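# Separate emitter holder from filter cube, stand both upright

## Task

Take the emitter holder off the filter cube. Then set it upright next to the remaining half of the cube, with both pieces resting flat on the table. The reference image is named manual.

## Robot and tools

Robot: two arms, left_arm and right_arm, each with six joints and a two-finger gripper. Base poses in the scene frame: left_arm at (-0.025, +0.355, +0.025) m, quat_wxyz (+1.000, 0, 0, -0.010); right_arm at (+0.005, -0.335, +0.002) m, quat_wxyz (+1.000, 0, 0, -0.022). A camera stand is fixed behind the arms. Loose parts may occasionally get a small external nudge.

Frames: the scene frame has its origin at table-top height, halfway between the nominal bases; +z up, +x outward over the table, +y toward left_arm (arm names do not match image sides). Each arm's printed hand position (end_effector_position, metres) and end_effector_quat_wxyz are in that arm's own base frame; fixed cameras and the table use the scene frame. Printed hand poses may be a few cm off, worse when reaching far. The gripper's fingers point along its +z and open along its y; the reported point sits between the pads, about 1 cm short of the tips.

Row layout (used by every moving tool): one flat list of 14 numbers covering both arms, even if one arm stays still. First left_arm's 7, then right_arm's 7. Per arm the order is: wrist pitch, elbow, wrist yaw, wrist roll, shoulder, waist, then gripper opening. The six joint values are absolute target angles in radians, in the same convention as the printed Joint positions. Elbow and wrist pitch have flipped signs in everything you send and read. Allowed ranges in your numbers: wrist pitch -1.571 to 1.571, elbow -3.142 to 0.000, wrist yaw -1.571 to 1.571, wrist roll -2.094 to 2.094, shoulder 0.000 to 3.142, waist -2.618 to 3.054. True ends may differ by up to 0.059 rad; a target beyond a stated end by more than 0.059 and farther out than the current angle is rejected, and a target past the real end is clipped (reported as "joint sent to its limit"). Opening is an absolute value from -1 (closed) to +1 (fully open); to keep a gripper unchanged resend its current command, since 0 means half-open.

execute_actions: argument actions is a list of actions; each action is a table of up to 15 rows, one per 1/30 s step; a shorter table repeats its final row. cameras optionally names cameras to return (["all"], [] or names). An empty actions list returns images of all cameras and full state. Each step a joint's target is kept within 0.339 rad (waist, shoulder, elbow) or 2.2 rad (wrist joints) of its measured angle, and targets that would shift a gripper over 200 mm are scaled back, so big jumps need several actions. To keep a resting joint still, resend its Joint targets value.

move: target is one 14-number row or a list of up to 15 rows, all absolute joint goals; joints interpolate together, so the hand traces a curve and nothing avoids obstacles or the other arm. speed (rad/s, 0.01 to 12.57, default 0.5) caps the fastest joint; one value or one per target. blend (rad) rounds corners between listed targets; 0 stops at each. opening_speed (per second on the -1..1 scale, at least 0.2) ramps the fingers. grip_force in newtons per pad, 10 to 50, one value or one per arm; it persists, and lower force closes slower. blocking=false returns after about 0.5 s while motion continues; a new move replaces it. The result adds a move: line: done, off_target (resting over 0.035 rad from target), moving, held, fault, plus limits=held if steps were withheld. Done does not prove contact or a grasp.

wait: seconds 0 to 10; arms keep last command. stop: brakes a running move. zoom_image: camera (one of cam_head_left, cam_head_right, cam_high, cam_low, cam_left_wrist, cam_right_wrist) and region [x0, y0, x1, y1] in pixels, at most 504 by 504, from the latest image. show_instructions: shows the reference image(s). finished_scene: scene = current scene number; irreversible, the result must hold without the robot.

Result lines: Joint positions and Joint velocities list each arm's joints in the order above, then pad gap (m; 0.094 open). Joint targets shows what joints are driven toward now. Tool commands shows gripper commands. grip_measured uses the opening scale; empty it reads up to 2.5 mm wide, on a hard part about 3 mm narrower. Squeeze rises about 1 N per 0.001 below first touch, then jumps to the force limit. grip_effort_nm is gripper motor effort (negative closing), not pad force. Joint torques (N m) include arm weight; numbers 2, 5, 6 wrap at ±28. "joint command not followed" means the clearance check altered targets. Velocities may read "within noise".

Cameras: cam_head_left, cam_head_right, cam_high, cam_low, cam_left_wrist, cam_right_wrist, all 896x504.

Avoid: dropping parts or releasing them while moving; fast impacts or heavy pushes on fixed or heavy objects; any bump or squeeze between the two arms, including one gripper closing on the other's fingers; strain on wrist camera cables; anything leaving the table. Holding loads or straining out at full reach heats motors: MOTOR HOT appears near 75 °C, and at 90 °C the arm folds up and is disabled. Close gently with opening_speed on fragile parts, and release by commanding an opening well above grip_measured.

Each tool is called after ">>>" as name(argument=value, ...), one argument or row to a line, values as JSON.

Reference images:

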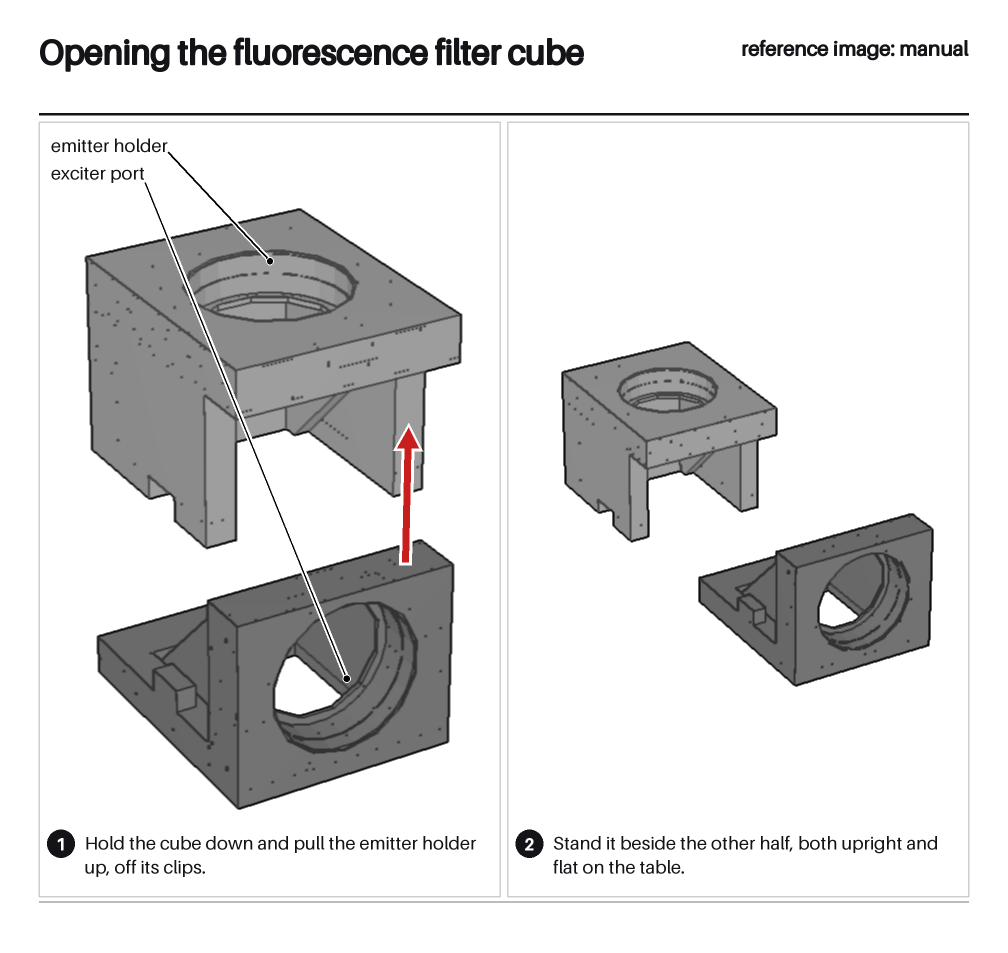

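## Session

>>> execute_actions(
  actions=[],
)

Scene clock: 0.00 s.
left_arm: end_effector_position=(+0.3882, -0.0015, +0.3983) grip_measured=+1.000 grip_effort_nm=n/a end_effector_quat_wxyz=(+0.696, +0.000, +0.718, -0.010) | right_arm: end_effector_position=(+0.4113, -0.0020, +0.1383) grip_measured=+1.000 grip_effort_nm=n/a end_effector_quat_wxyz=(+0.613, +0.024, +0.787, -0.064)
Joint names: [wrist pitch, elbow, wrist yaw, wrist roll, shoulder, waist]
Joint positions: left_arm=[0.017 -1.05 0.016 -0.013 1.064 0.001 0.094] | right_arm=[-0.799 -0.433 0.215 -0.019 1.481 0.086 0.094]
Joint velocities: within noise
Joint torques (N m): no reading
Heat: left arm: 22 °C; right arm: 23 °C.
Joint targets: left_arm=[0.019 -1.059 0.016 -0.014 1.056 0.001] | right_arm=[-0.800 -0.441 0.217 -0.020 1.473 0.086]
Tool commands: left_gripper/opening=+1.0 right_gripper/opening=+1.0

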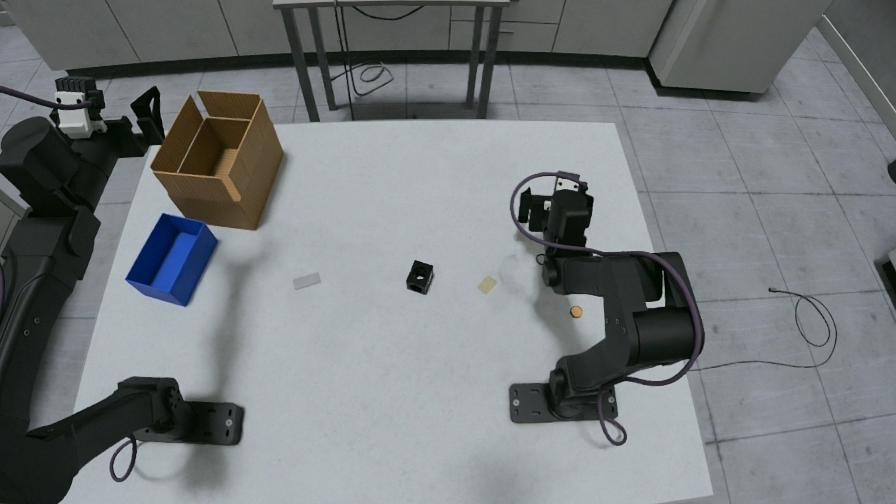

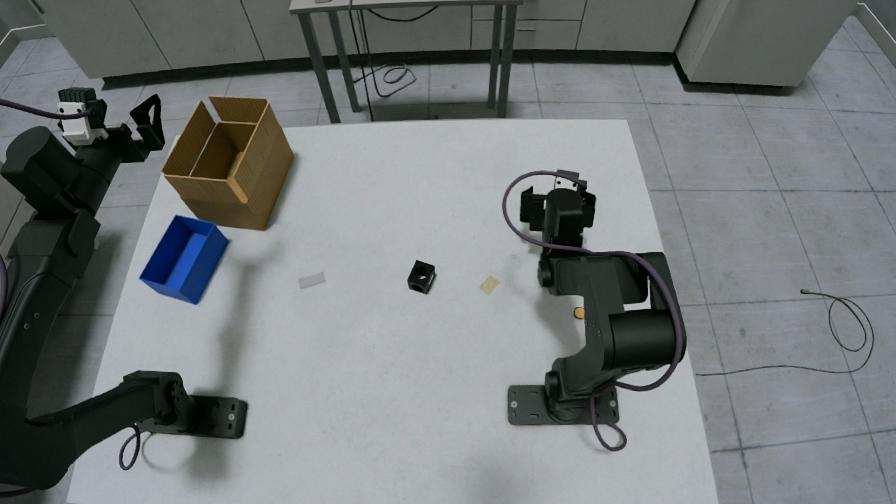

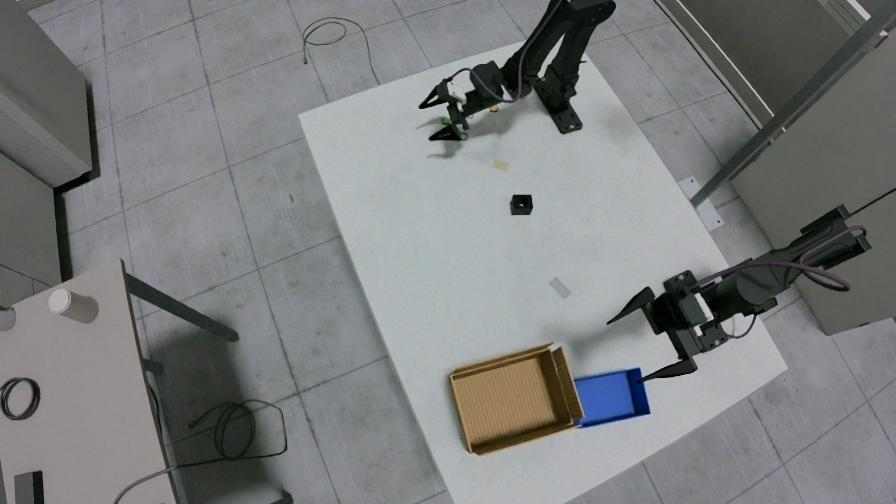

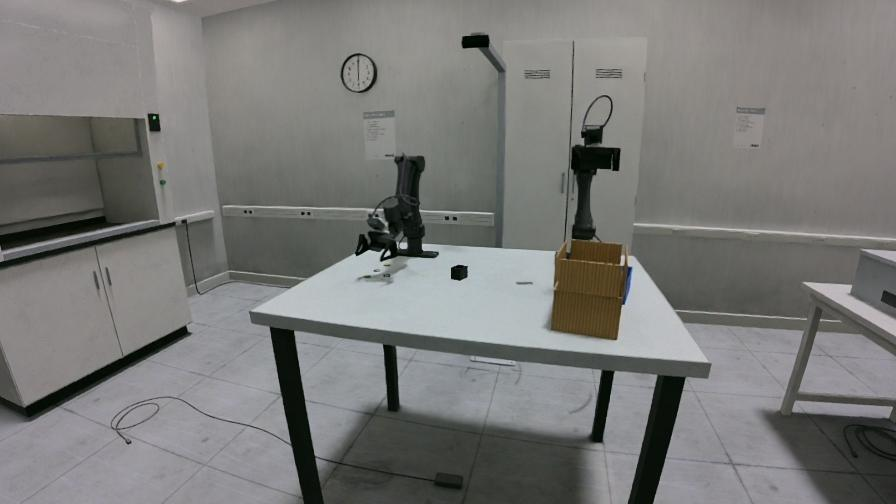

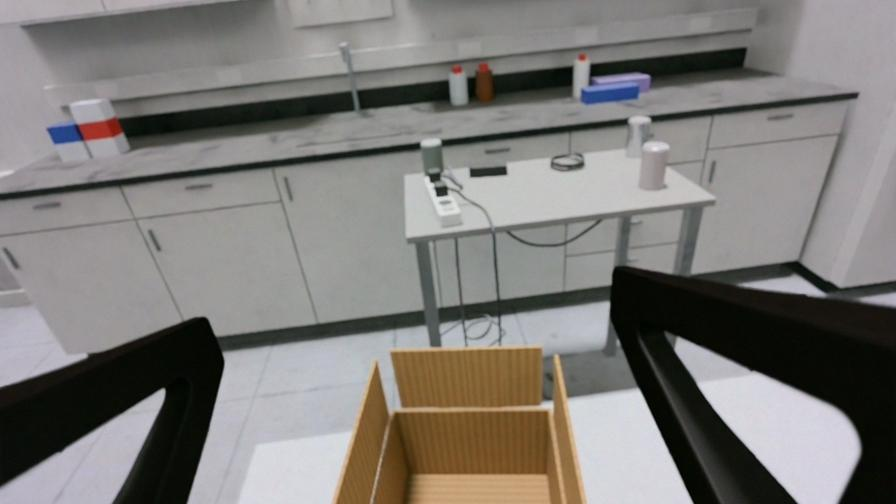

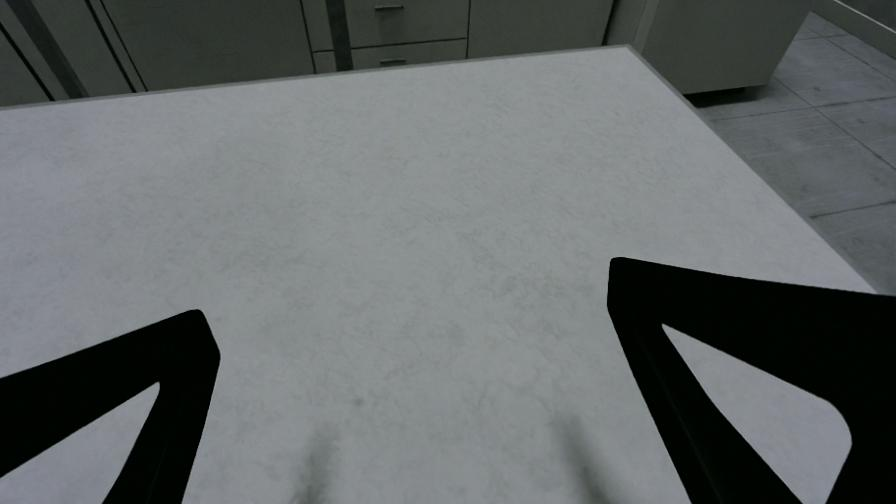

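>>> zoom_image(
  camera="cam_head_left",
  region=[380, 240, 460, 310],
)

>>> zoom_image(
  camera="cam_high",
  region=[490, 170, 560, 230],
)

>>> zoom_image(
  camera="cam_low",
  region=[430, 250, 490, 290],
)

>>> zoom_image(
  camera="cam_head_right",
  region=[380, 240, 460, 310],
)

Scaled by 6.300 from the camera's 896x504 image, which has a finer 1280x720 frame.

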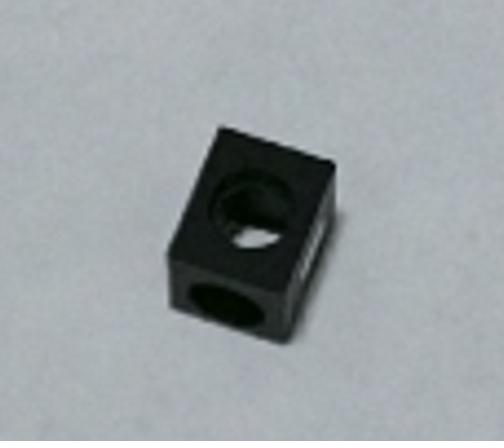

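Scaled by 7.200 from the camera's 896x504 image, which has a finer 1280x720 frame.

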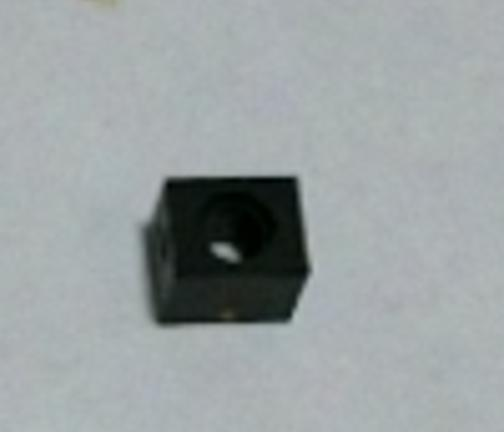

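Scaled by 8.400 from the camera's 896x504 image, which has a finer 1280x720 frame.

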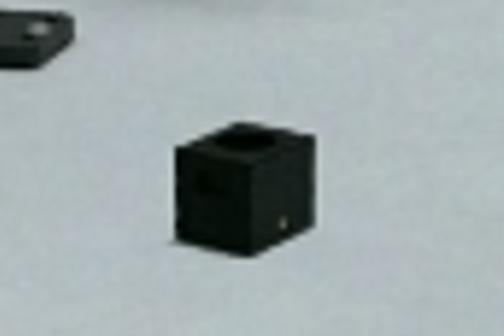

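Scaled by 6.300 from the camera's 896x504 image, which has a finer 1280x720 frame.

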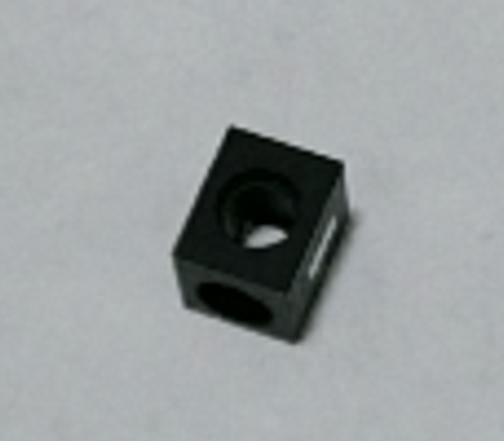

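>>> move(
  target=[0.019, -1.059, 0.016, -0.014, 1.056, 0.001, 1.0, 0.993, -1.345, 0.0, 0.0, 1.352, 0.8, 1.0],
  speed=1.0,
  cameras=["cam_right_wrist", "cam_head_left", "cam_high"],
)

Scene clock: 8.67 s.
left_arm: end_effector_position=(+0.3882, -0.0015, +0.3983) grip_measured=+1.000 grip_effort_nm=0.05 end_effector_quat_wxyz=(+0.696, +0.000, +0.718, -0.010) | right_arm: end_effector_position=(+0.2424, +0.2469, +0.2108) grip_measured=+1.000 grip_effort_nm=0.01 end_effector_quat_wxyz=(+0.251, -0.375, +0.887, +0.102)
Joint names: [wrist pitch, elbow, wrist yaw, wrist roll, shoulder, waist]
Joint positions: left_arm=[0.017 -1.05 0.016 -0.013 1.064 0.001 0.094] | right_arm=[0.972 -1.321 0.005 -0.007 1.372 0.794 0.094]
Joint torques (N m): left_arm=[-2 -6.6 -0.01 -0.03 -2.85 0.05] | right_arm=[-1.03 -9.16 -0.04 0.06 -6.64 0.39]
Heat: left arm: 24 °C; right arm: 23 °C.
Joint targets: left_arm=[0.019 -1.059 0.016 -0.014 1.056 0.001] | right_arm=[0.993 -1.345 0.000 0.000 1.352 0.800]
move: done
Images, in order (width x height): cam_head_left 896x504, cam_high 896x504, cam_right_wrist 896x504.

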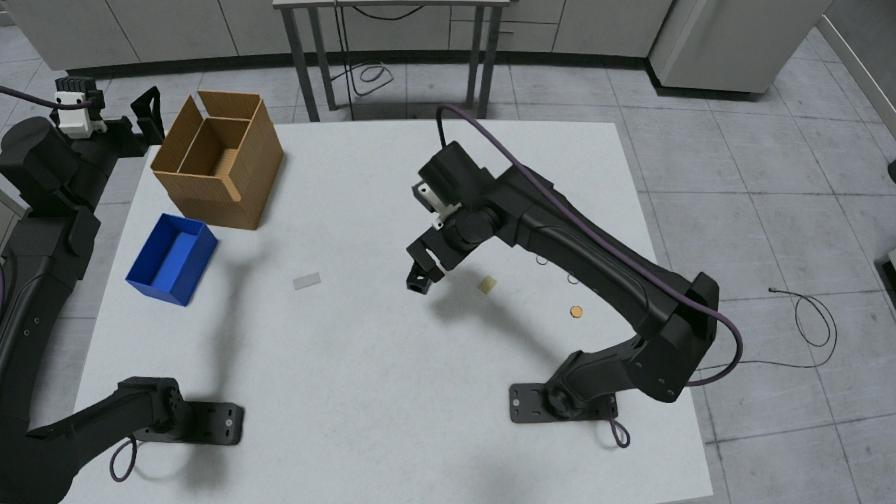

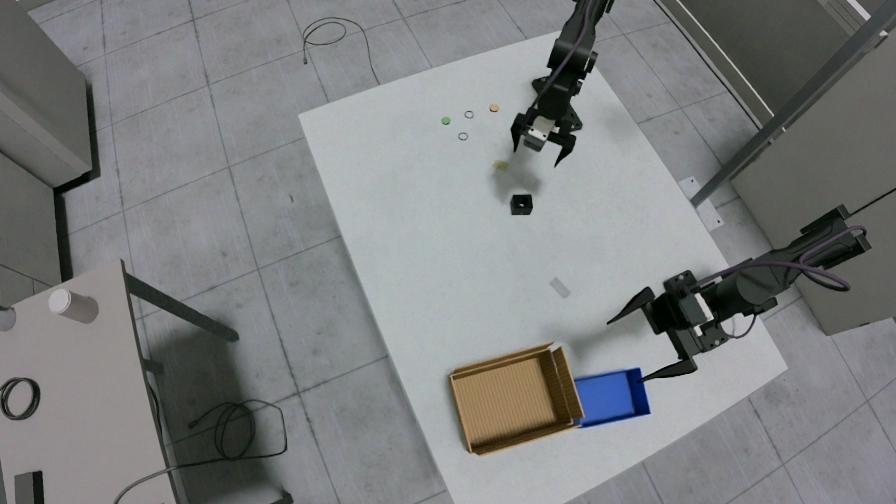

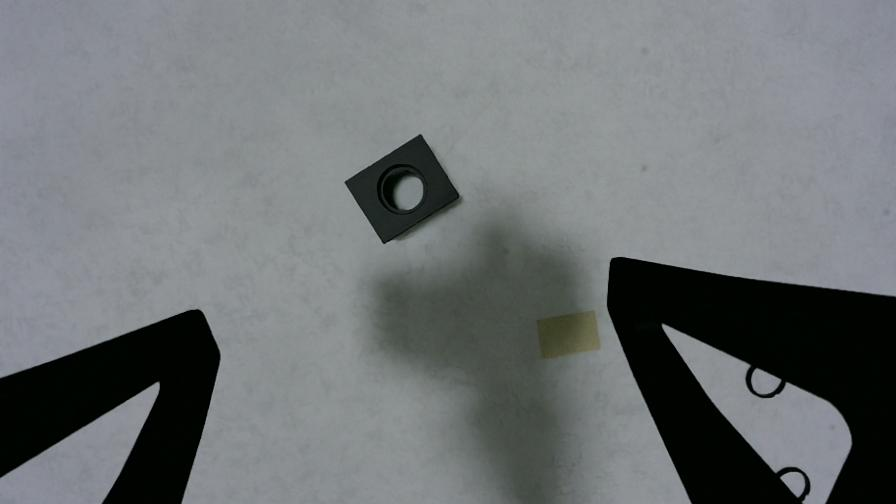

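>>> move(
  target=[0.019, -1.059, 0.016, -0.014, 1.056, 0.001, 1.0, 1.55, -1.975, 0.0, 0.0, 1.97, 0.8, 1.0],
  speed=1.0,
  cameras=["cam_right_wrist"],
)

>>> move(
  target=[0.019, -1.059, 0.016, -0.014, 1.056, 0.001, 1.0, 1.3555, -1.735, 0.0, 0.0, 1.95, 0.8, 1.0],
  speed=1.0,
  cameras=["cam_right_wrist", "cam_head_left"],
)

Scene clock: 13.23 s.
left_arm: end_effector_position=(+0.3882, -0.0015, +0.3983) grip_measured=+1.000 grip_effort_nm=0.05 end_effector_quat_wxyz=(+0.696, +0.000, +0.718, -0.010) | right_arm: end_effector_position=(+0.2657, +0.2708, +0.1699) grip_measured=+1.000 grip_effort_nm=0.01 end_effector_quat_wxyz=(+0.026, -0.390, +0.921, +0.008)
Joint names: [wrist pitch, elbow, wrist yaw, wrist roll, shoulder, waist]
Joint positions: left_arm=[0.017 -1.05 0.016 -0.013 1.064 0.001 0.094] | right_arm=[1.506 -1.95 0.004 -0.007 1.961 0.794 0.094]
Joint torques (N m): left_arm=[-1.99 -6.57 -0.02 -0.06 -2.84 0.06] | right_arm=[0.05 -8.27 -0.05 0.04 -8.88 0.38]
Heat: left arm: 25 °C; right arm: 23 °C.
Joint targets: left_arm=[0.019 -1.059 0.016 -0.014 1.056 0.001] | right_arm=[1.550 -1.975 0.000 0.000 1.970 0.800]
move: off_target (right_arm); right_arm: the wrist pitch is farthest, 0.044 rad from its target
Images, in order (width x height): cam_right_wrist 896x504.

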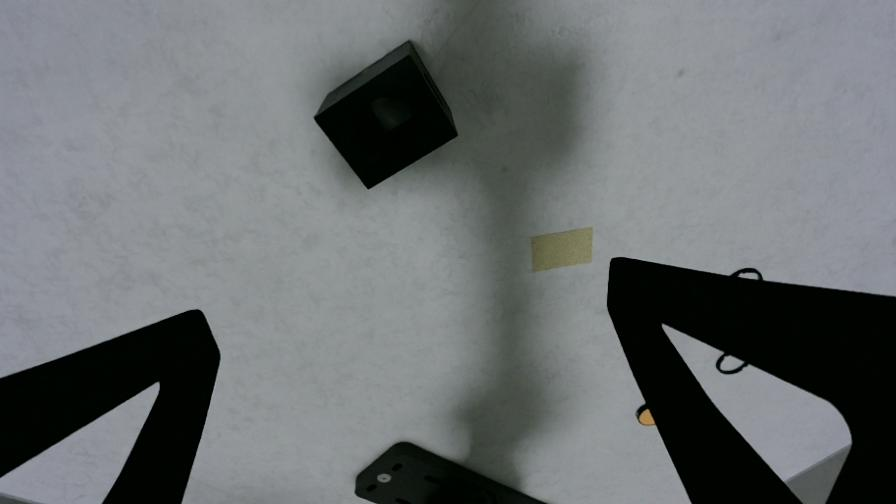

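Scene clock: 14.33 s.
left_arm: end_effector_position=(+0.3882, -0.0015, +0.3983) grip_measured=+1.000 grip_effort_nm=0.05 end_effector_quat_wxyz=(+0.696, +0.000, +0.718, -0.010) | right_arm: end_effector_position=(+0.2612, +0.2662, +0.1178) grip_measured=+1.000 grip_effort_nm=0.01 end_effector_quat_wxyz=(+0.002, -0.390, +0.921, -0.002)
Joint names: [wrist pitch, elbow, wrist yaw, wrist roll, shoulder, waist]
Joint positions: left_arm=[0.017 -1.05 0.016 -0.013 1.064 0.001 0.094] | right_arm=[1.351 -1.743 0.004 -0.007 1.961 0.794 0.094]
Joint torques (N m): left_arm=[-2.01 -6.61 -0.02 -0.05 -2.95 0.08] | right_arm=[-0.25 -5.22 -0.06 0.06 -10.47 0.43]
Heat: left arm: 25 °C; right arm: 23 °C.
Joint targets: left_arm=[0.019 -1.059 0.016 -0.014 1.056 0.001] | right_arm=[1.355 -1.735 0.000 0.000 1.950 0.800]
move: done
Images, in order (width x height): cam_head_left 896x504, cam_right_wrist 896x504.

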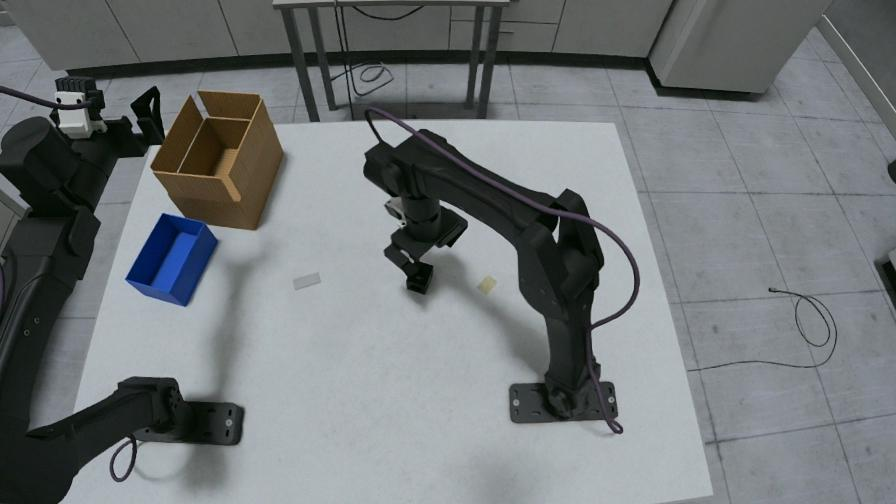

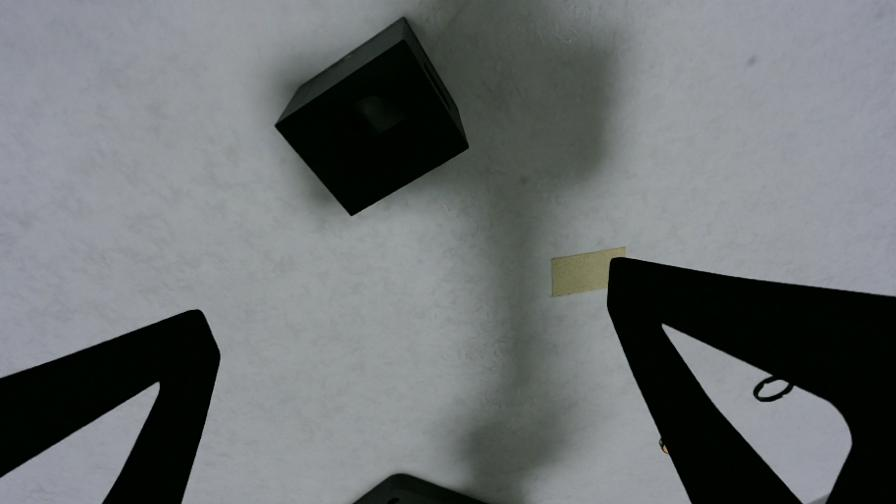

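>>> move(
  target=[
    [0.1, -1.2, 0.0, -0.2, 1.3, -0.4, 1.0, 1.55, -1.975, 0.0, 0.0, 1.97, 0.35, 1.0],
    [0.416, -1.150, -0.578, -0.710, 1.739, -1.232, 1.0, 1.55, -1.975, 0.0, 0.0, 1.97, 0.35, 1.0],
  ],
  blend=[0.15, 0],
  speed=0.9,
  cameras=["cam_left_wrist", "cam_head_left", "cam_high"],
)

Scene clock: 24.97 s.
left_arm: end_effector_position=(+0.2296, -0.3696, +0.1112) grip_measured=+1.000 grip_effort_nm=0.05 end_effector_quat_wxyz=(+0.377, +0.167, +0.907, -0.081) | right_arm: end_effector_position=(+0.3561, +0.1314, +0.1701) grip_measured=+1.000 grip_effort_nm=0.01 end_effector_quat_wxyz=(+0.027, -0.178, +0.984, +0.005)
Joint names: [wrist pitch, elbow, wrist yaw, wrist roll, shoulder, waist]
Joint positions: left_arm=[0.405 -1.155 -0.562 -0.7 1.73 -1.24 0.094] | right_arm=[1.506 -1.951 0 -0.006 1.961 0.351 0.094]
Joint torques (N m): left_arm=[-1.26 -4.93 -0.48 -0.19 -6.68 0.68] | right_arm=[0.06 -8.29 0 0.04 -8.83 -0.1]
Heat: left arm: 26 °C; right arm: 24 °C.
Joint targets: left_arm=[0.416 -1.150 -0.578 -0.710 1.739 -1.232] | right_arm=[1.550 -1.975 0.000 0.000 1.970 0.350]
move: off_target (right_arm); right_arm: the wrist pitch is farthest, 0.044 rad from its target
Images, in order (width x height): cam_head_left 896x504, cam_high 896x504, cam_left_wrist 896x504.

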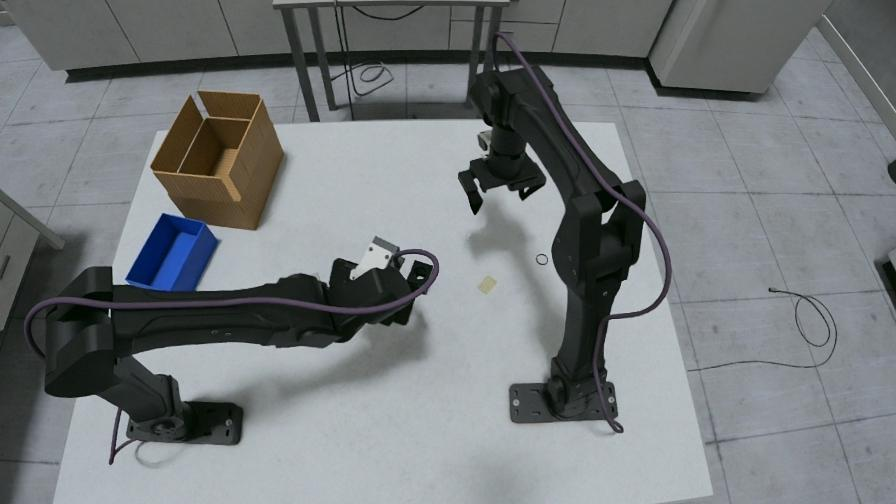

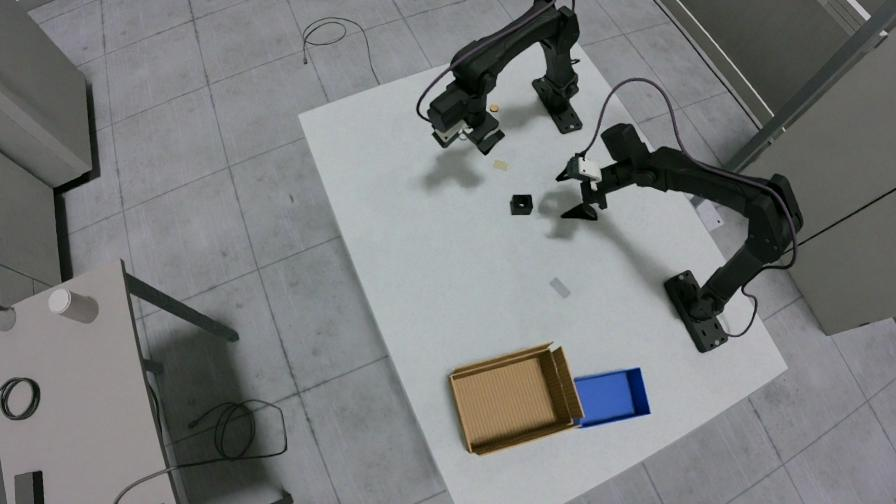

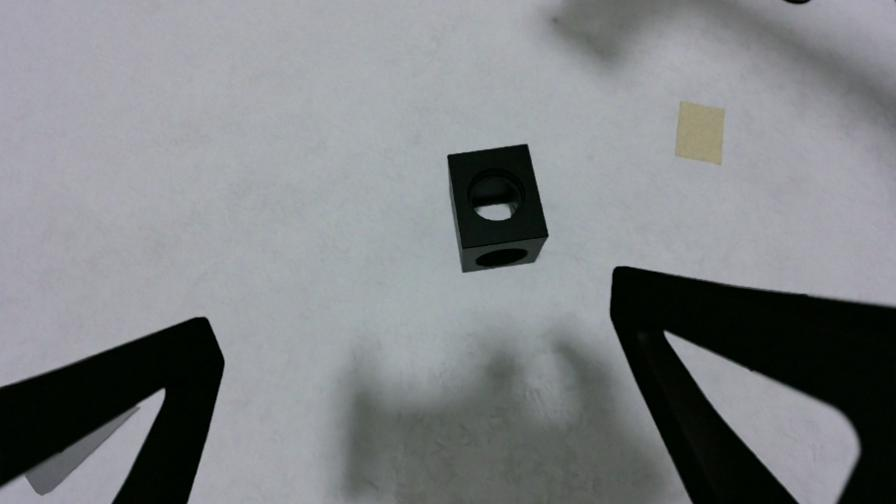

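>>> zoom_image(
  camera="cam_left_wrist",
  region=[420, 120, 580, 290],
)

>>> zoom_image(
  camera="cam_high",
  region=[490, 140, 620, 240],
)

Scaled by 2.965 from the camera's 896x504 image, which has a finer 1280x720 frame.

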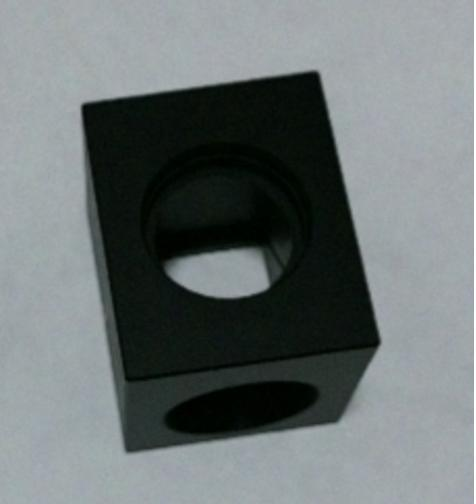

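Scaled by 3.877 from the camera's 896x504 image, which has a finer 1280x720 frame.

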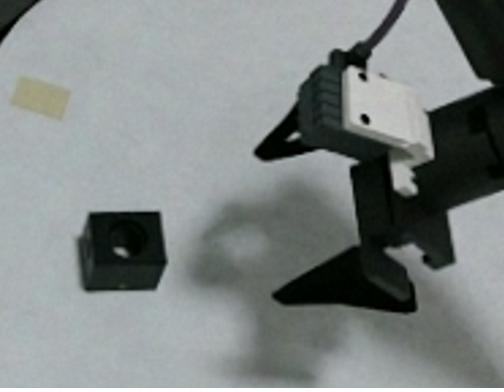

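>>> move(
  target=[0.002, -1.089, -0.640, -0.659, 2.022, -1.262, 1.0, 1.55, -1.975, 0.0, 0.0, 1.97, 0.35, 1.0],
  speed=0.5,
  cameras=["cam_left_wrist", "cam_high"],
)

Scene clock: 29.77 s.
left_arm: end_effector_position=(+0.2435, -0.4023, +0.0272) grip_measured=+1.000 grip_effort_nm=0.05 end_effector_quat_wxyz=(+0.411, +0.171, +0.892, -0.077) | right_arm: end_effector_position=(+0.3561, +0.1314, +0.1701) grip_measured=+1.000 grip_effort_nm=0.01 end_effector_quat_wxyz=(+0.027, -0.178, +0.984, +0.005)
Joint names: [wrist pitch, elbow, wrist yaw, wrist roll, shoulder, waist]
Joint positions: left_arm=[0.02 -1.095 -0.625 -0.663 2.007 -1.255 0.094] | right_arm=[1.506 -1.951 0 -0.006 1.961 0.351 0.094]
Joint torques (N m): left_arm=[-1.58 -4.15 -0.42 0.01 -7.68 -0.5] | right_arm=[0.03 -8.29 0 0.06 -8.85 -0.1]
Heat: left arm: 26 °C; right arm: 24 °C.
Joint targets: left_arm=[0.002 -1.089 -0.640 -0.659 2.022 -1.262] | right_arm=[1.550 -1.975 0.000 0.000 1.970 0.350]
move: off_target (right_arm); right_arm: the wrist pitch is farthest, 0.044 rad from its target
Images, in order (width x height): cam_high 896x504, cam_left_wrist 896x504.

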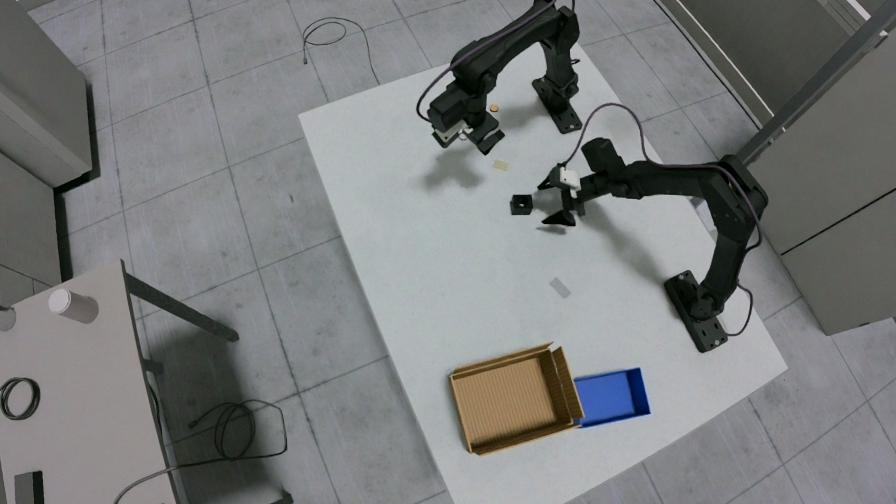

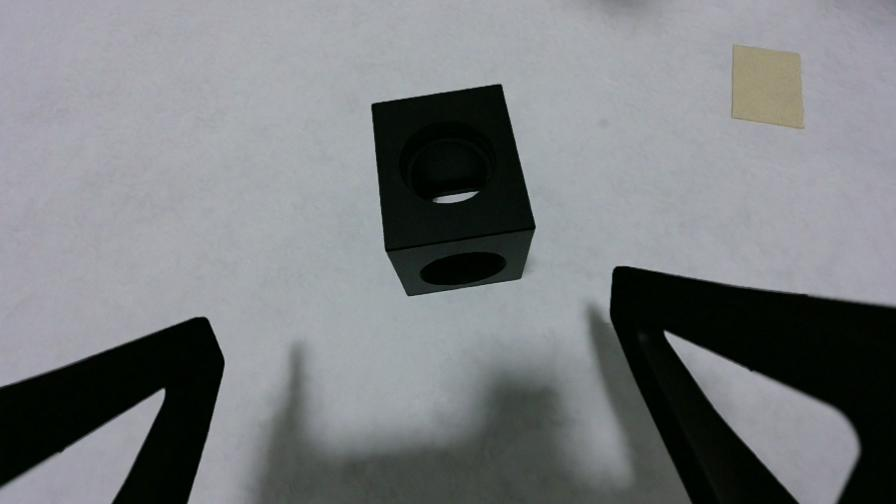

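>>> move(
  target=[-0.081, -1.186, -0.633, -0.637, 2.175, -1.214, 1.0, 1.55, -1.975, 0.0, 0.0, 1.97, 0.35, 1.0],
  speed=0.2,
  cameras=["cam_left_wrist", "cam_high", "cam_low"],
)

Scene clock: 33.10 s.
left_arm: end_effector_position=(+0.2650, -0.4139, -0.0057) grip_measured=+1.000 grip_effort_nm=0.05 end_effector_quat_wxyz=(+0.414, +0.164, +0.893, -0.067) | right_arm: end_effector_position=(+0.3561, +0.1314, +0.1701) grip_measured=+1.000 grip_effort_nm=0.01 end_effector_quat_wxyz=(+0.027, -0.178, +0.984, +0.005)
Joint names: [wrist pitch, elbow, wrist yaw, wrist roll, shoulder, waist]
Joint positions: left_arm=[-0.063 -1.163 -0.626 -0.641 2.153 -1.22 0.094] | right_arm=[1.506 -1.951 0 -0.006 1.961 0.351 0.094]
Joint torques (N m): left_arm=[-1.54 -6.19 -0.37 0.01 -8.03 0.58] | right_arm=[0.04 -8.28 0 0.05 -8.79 -0.09]
Heat: left arm: 26 °C; right arm: 24 °C.
Joint targets: left_arm=[-0.081 -1.186 -0.633 -0.637 2.175 -1.214] | right_arm=[1.550 -1.975 0.000 0.000 1.970 0.350]
move: off_target (right_arm); right_arm: the wrist pitch is farthest, 0.044 rad from its target
Images, in order (width x height): cam_high 896x504, cam_low 896x504, cam_left_wrist 896x504.

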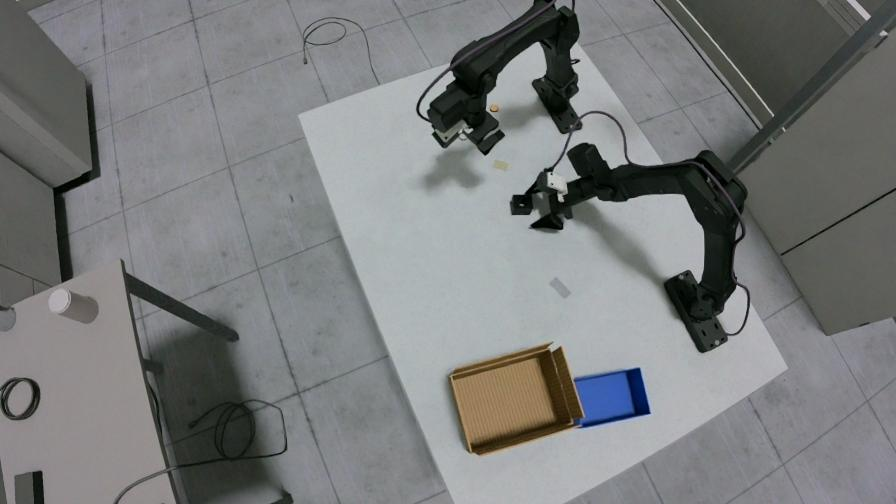

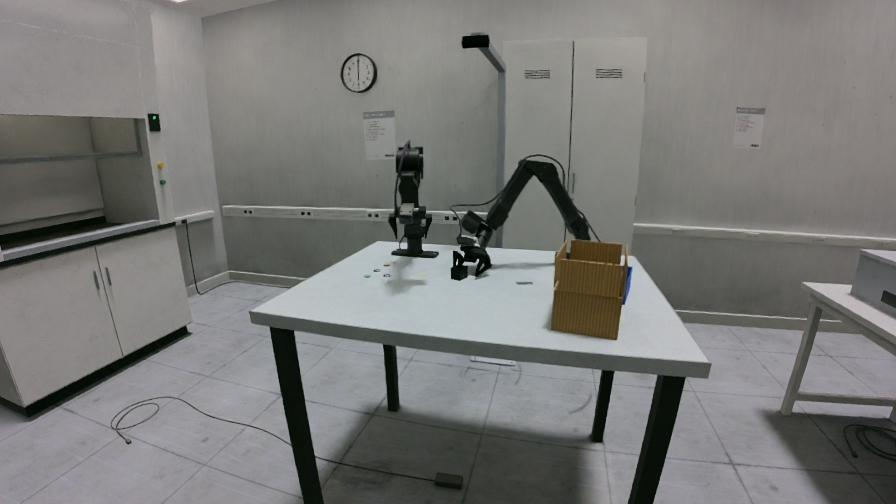

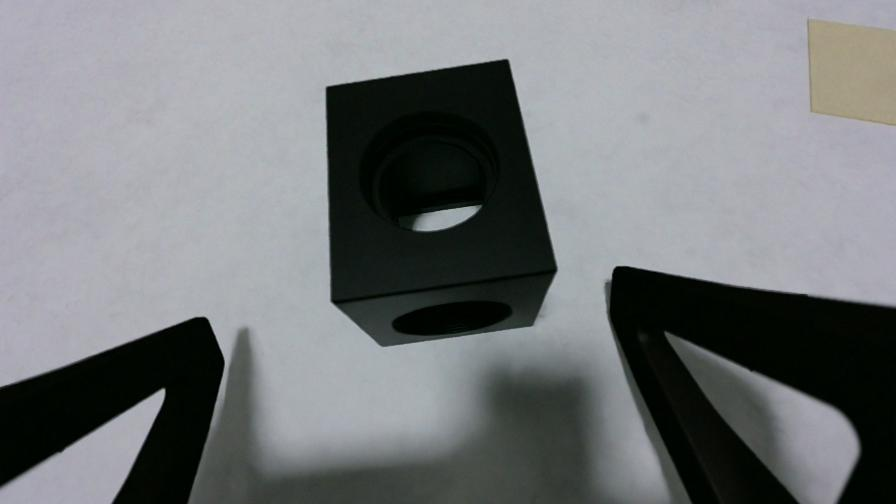

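>>> move(
  target=[-0.080, -1.218, -0.633, -0.648, 2.196, -1.214, 1.0, 1.55, -1.975, 0.0, 0.0, 1.97, 0.35, 1.0],
  speed=0.2,
  cameras=["cam_left_wrist", "cam_low"],
)

Scene clock: 50.70 s.
left_arm: end_effector_position=(+0.2682, -0.4224, -0.0036) grip_measured=+1.000 grip_effort_nm=0.06 end_effector_quat_wxyz=(+0.418, +0.161, +0.891, -0.073) | right_arm: end_effector_position=(+0.3561, +0.1314, +0.1701) grip_measured=+1.000 grip_effort_nm=0.01 end_effector_quat_wxyz=(+0.027, -0.178, +0.984, +0.005)
Joint names: [wrist pitch, elbow, wrist yaw, wrist roll, shoulder, waist]
Joint positions: left_arm=[-0.065 -1.196 -0.626 -0.641 2.171 -1.22 0.094] | right_arm=[1.506 -1.951 0 -0.006 1.961 0.351 0.094]
Joint torques (N m): left_arm=[-1.61 -6.15 -0.35 -0.11 -8.03 0.57] | right_arm=[0.05 -8.25 -0.01 0.04 -8.79 -0.13]
Heat: left arm: 26 °C; right arm: 25 °C.
Joint targets: left_arm=[-0.080 -1.218 -0.633 -0.648 2.196 -1.214] | right_arm=[1.550 -1.975 0.000 0.000 1.970 0.350]
move: off_target (right_arm); right_arm: the wrist pitch is farthest, 0.044 rad from its target
Images, in order (width x height): cam_low 896x504, cam_left_wrist 896x504.

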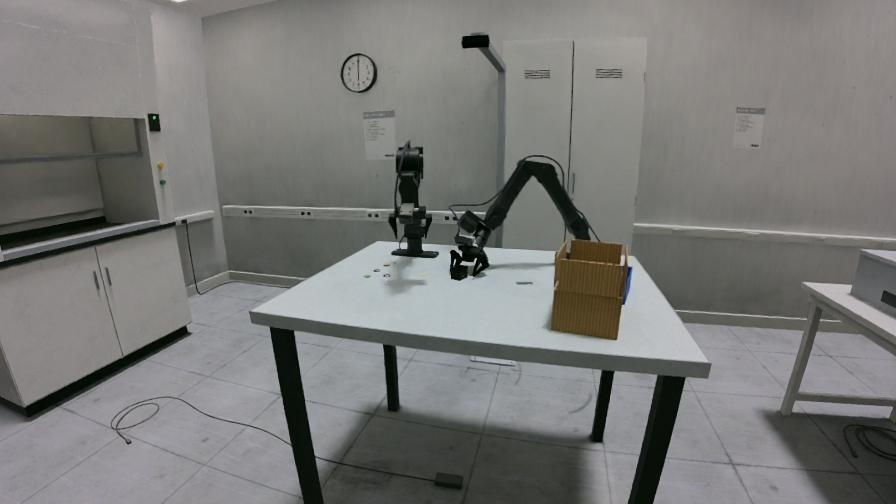

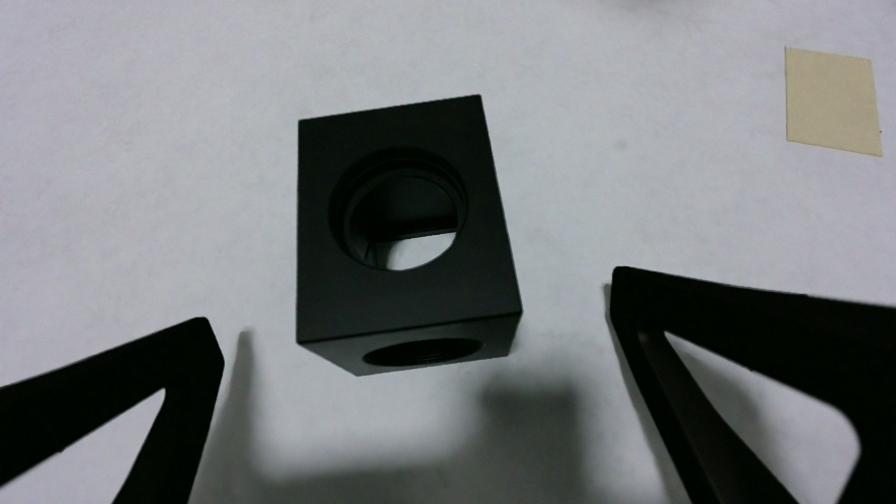

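>>> move(
  target=[-0.095, -1.174, -0.640, -0.666, 2.203, -1.236, 1.0, 1.55, -1.975, 0.0, 0.0, 1.97, 0.35, 1.0],
  speed=0.2,
  cameras=["cam_left_wrist"],
)

Scene clock: 53.07 s.
left_arm: end_effector_position=(+0.2640, -0.4220, -0.0087) grip_measured=+1.000 grip_effort_nm=0.05 end_effector_quat_wxyz=(+0.417, +0.159, +0.892, -0.076) | right_arm: end_effector_position=(+0.3561, +0.1314, +0.1701) grip_measured=+1.000 grip_effort_nm=0.01 end_effector_quat_wxyz=(+0.027, -0.178, +0.984, +0.005)
Joint names: [wrist pitch, elbow, wrist yaw, wrist roll, shoulder, waist]
Joint positions: left_arm=[-0.079 -1.183 -0.628 -0.656 2.178 -1.228 0.094] | right_arm=[1.506 -1.951 0 -0.006 1.961 0.351 0.094]
Joint torques (N m): left_arm=[-1.6 -3.62 -0.41 -0.13 -8.09 -0.58] | right_arm=[0.03 -8.25 0 0.06 -8.87 -0.1]
Heat: left arm: 26 °C; right arm: 25 °C.
Joint targets: left_arm=[-0.095 -1.174 -0.640 -0.666 2.203 -1.236] | right_arm=[1.550 -1.975 0.000 0.000 1.970 0.350]
move: off_target (right_arm); right_arm: the wrist pitch is farthest, 0.044 rad from its target
Images, in order (width x height): cam_left_wrist 896x504.

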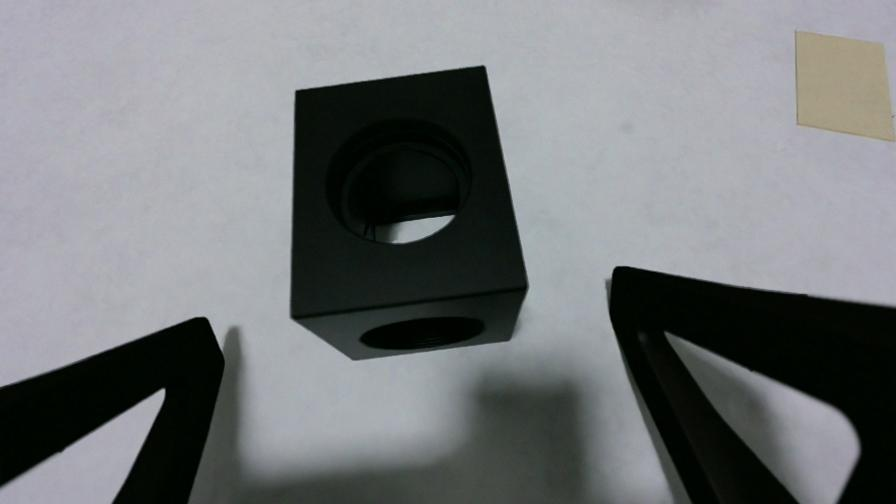

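>>> move(
  target=[-0.095, -1.174, -0.640, -0.666, 2.203, -1.236, -0.27, 1.55, -1.975, 0.0, 0.0, 1.97, 0.35, 1.0],
  opening_speed=0.5,
  cameras=["cam_left_wrist"],
)

Scene clock: 56.20 s.
left_arm: end_effector_position=(+0.2641, -0.4221, -0.0086) grip_measured=-0.185 grip_effort_nm=-0.96 end_effector_quat_wxyz=(+0.417, +0.158, +0.892, -0.076) | right_arm: end_effector_position=(+0.3561, +0.1314, +0.1701) grip_measured=+1.000 grip_effort_nm=0.01 end_effector_quat_wxyz=(+0.027, -0.178, +0.984, +0.005)
Joint names: [wrist pitch, elbow, wrist yaw, wrist roll, shoulder, waist]
Joint positions: left_arm=[-0.08 -1.183 -0.628 -0.658 2.178 -1.228 0.038] | right_arm=[1.506 -1.951 0 -0.006 1.961 0.351 0.094]
Joint torques (N m): left_arm=[-1.6 -3.6 -0.41 -0.11 -8.08 -0.55] | right_arm=[0.04 -8.31 0 0.05 -8.84 -0.12]
Heat: left arm: 26 °C; right arm: 25 °C.
Joint targets: left_arm=[-0.095 -1.174 -0.640 -0.666 2.203 -1.236] | right_arm=[1.550 -1.975 0.000 0.000 1.970 0.350]
move: off_target (right_arm); right_arm: the wrist pitch is farthest, 0.044 rad from its target
Images, in order (width x height): cam_left_wrist 896x504.

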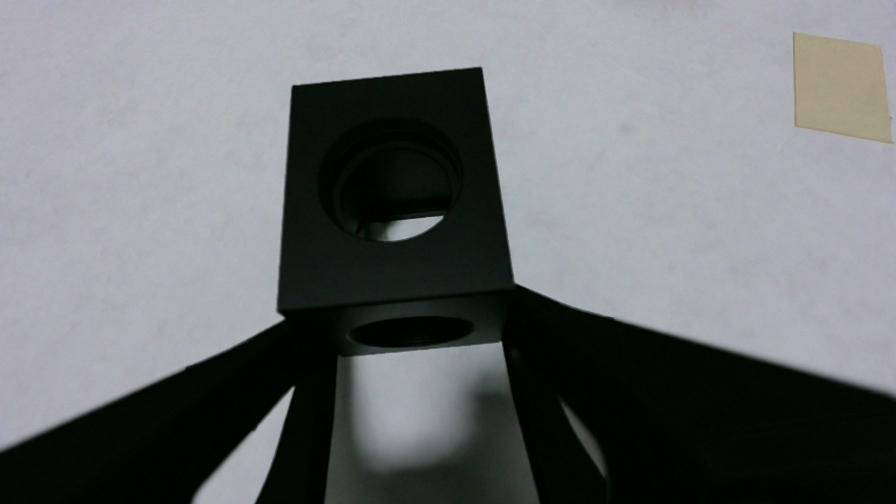

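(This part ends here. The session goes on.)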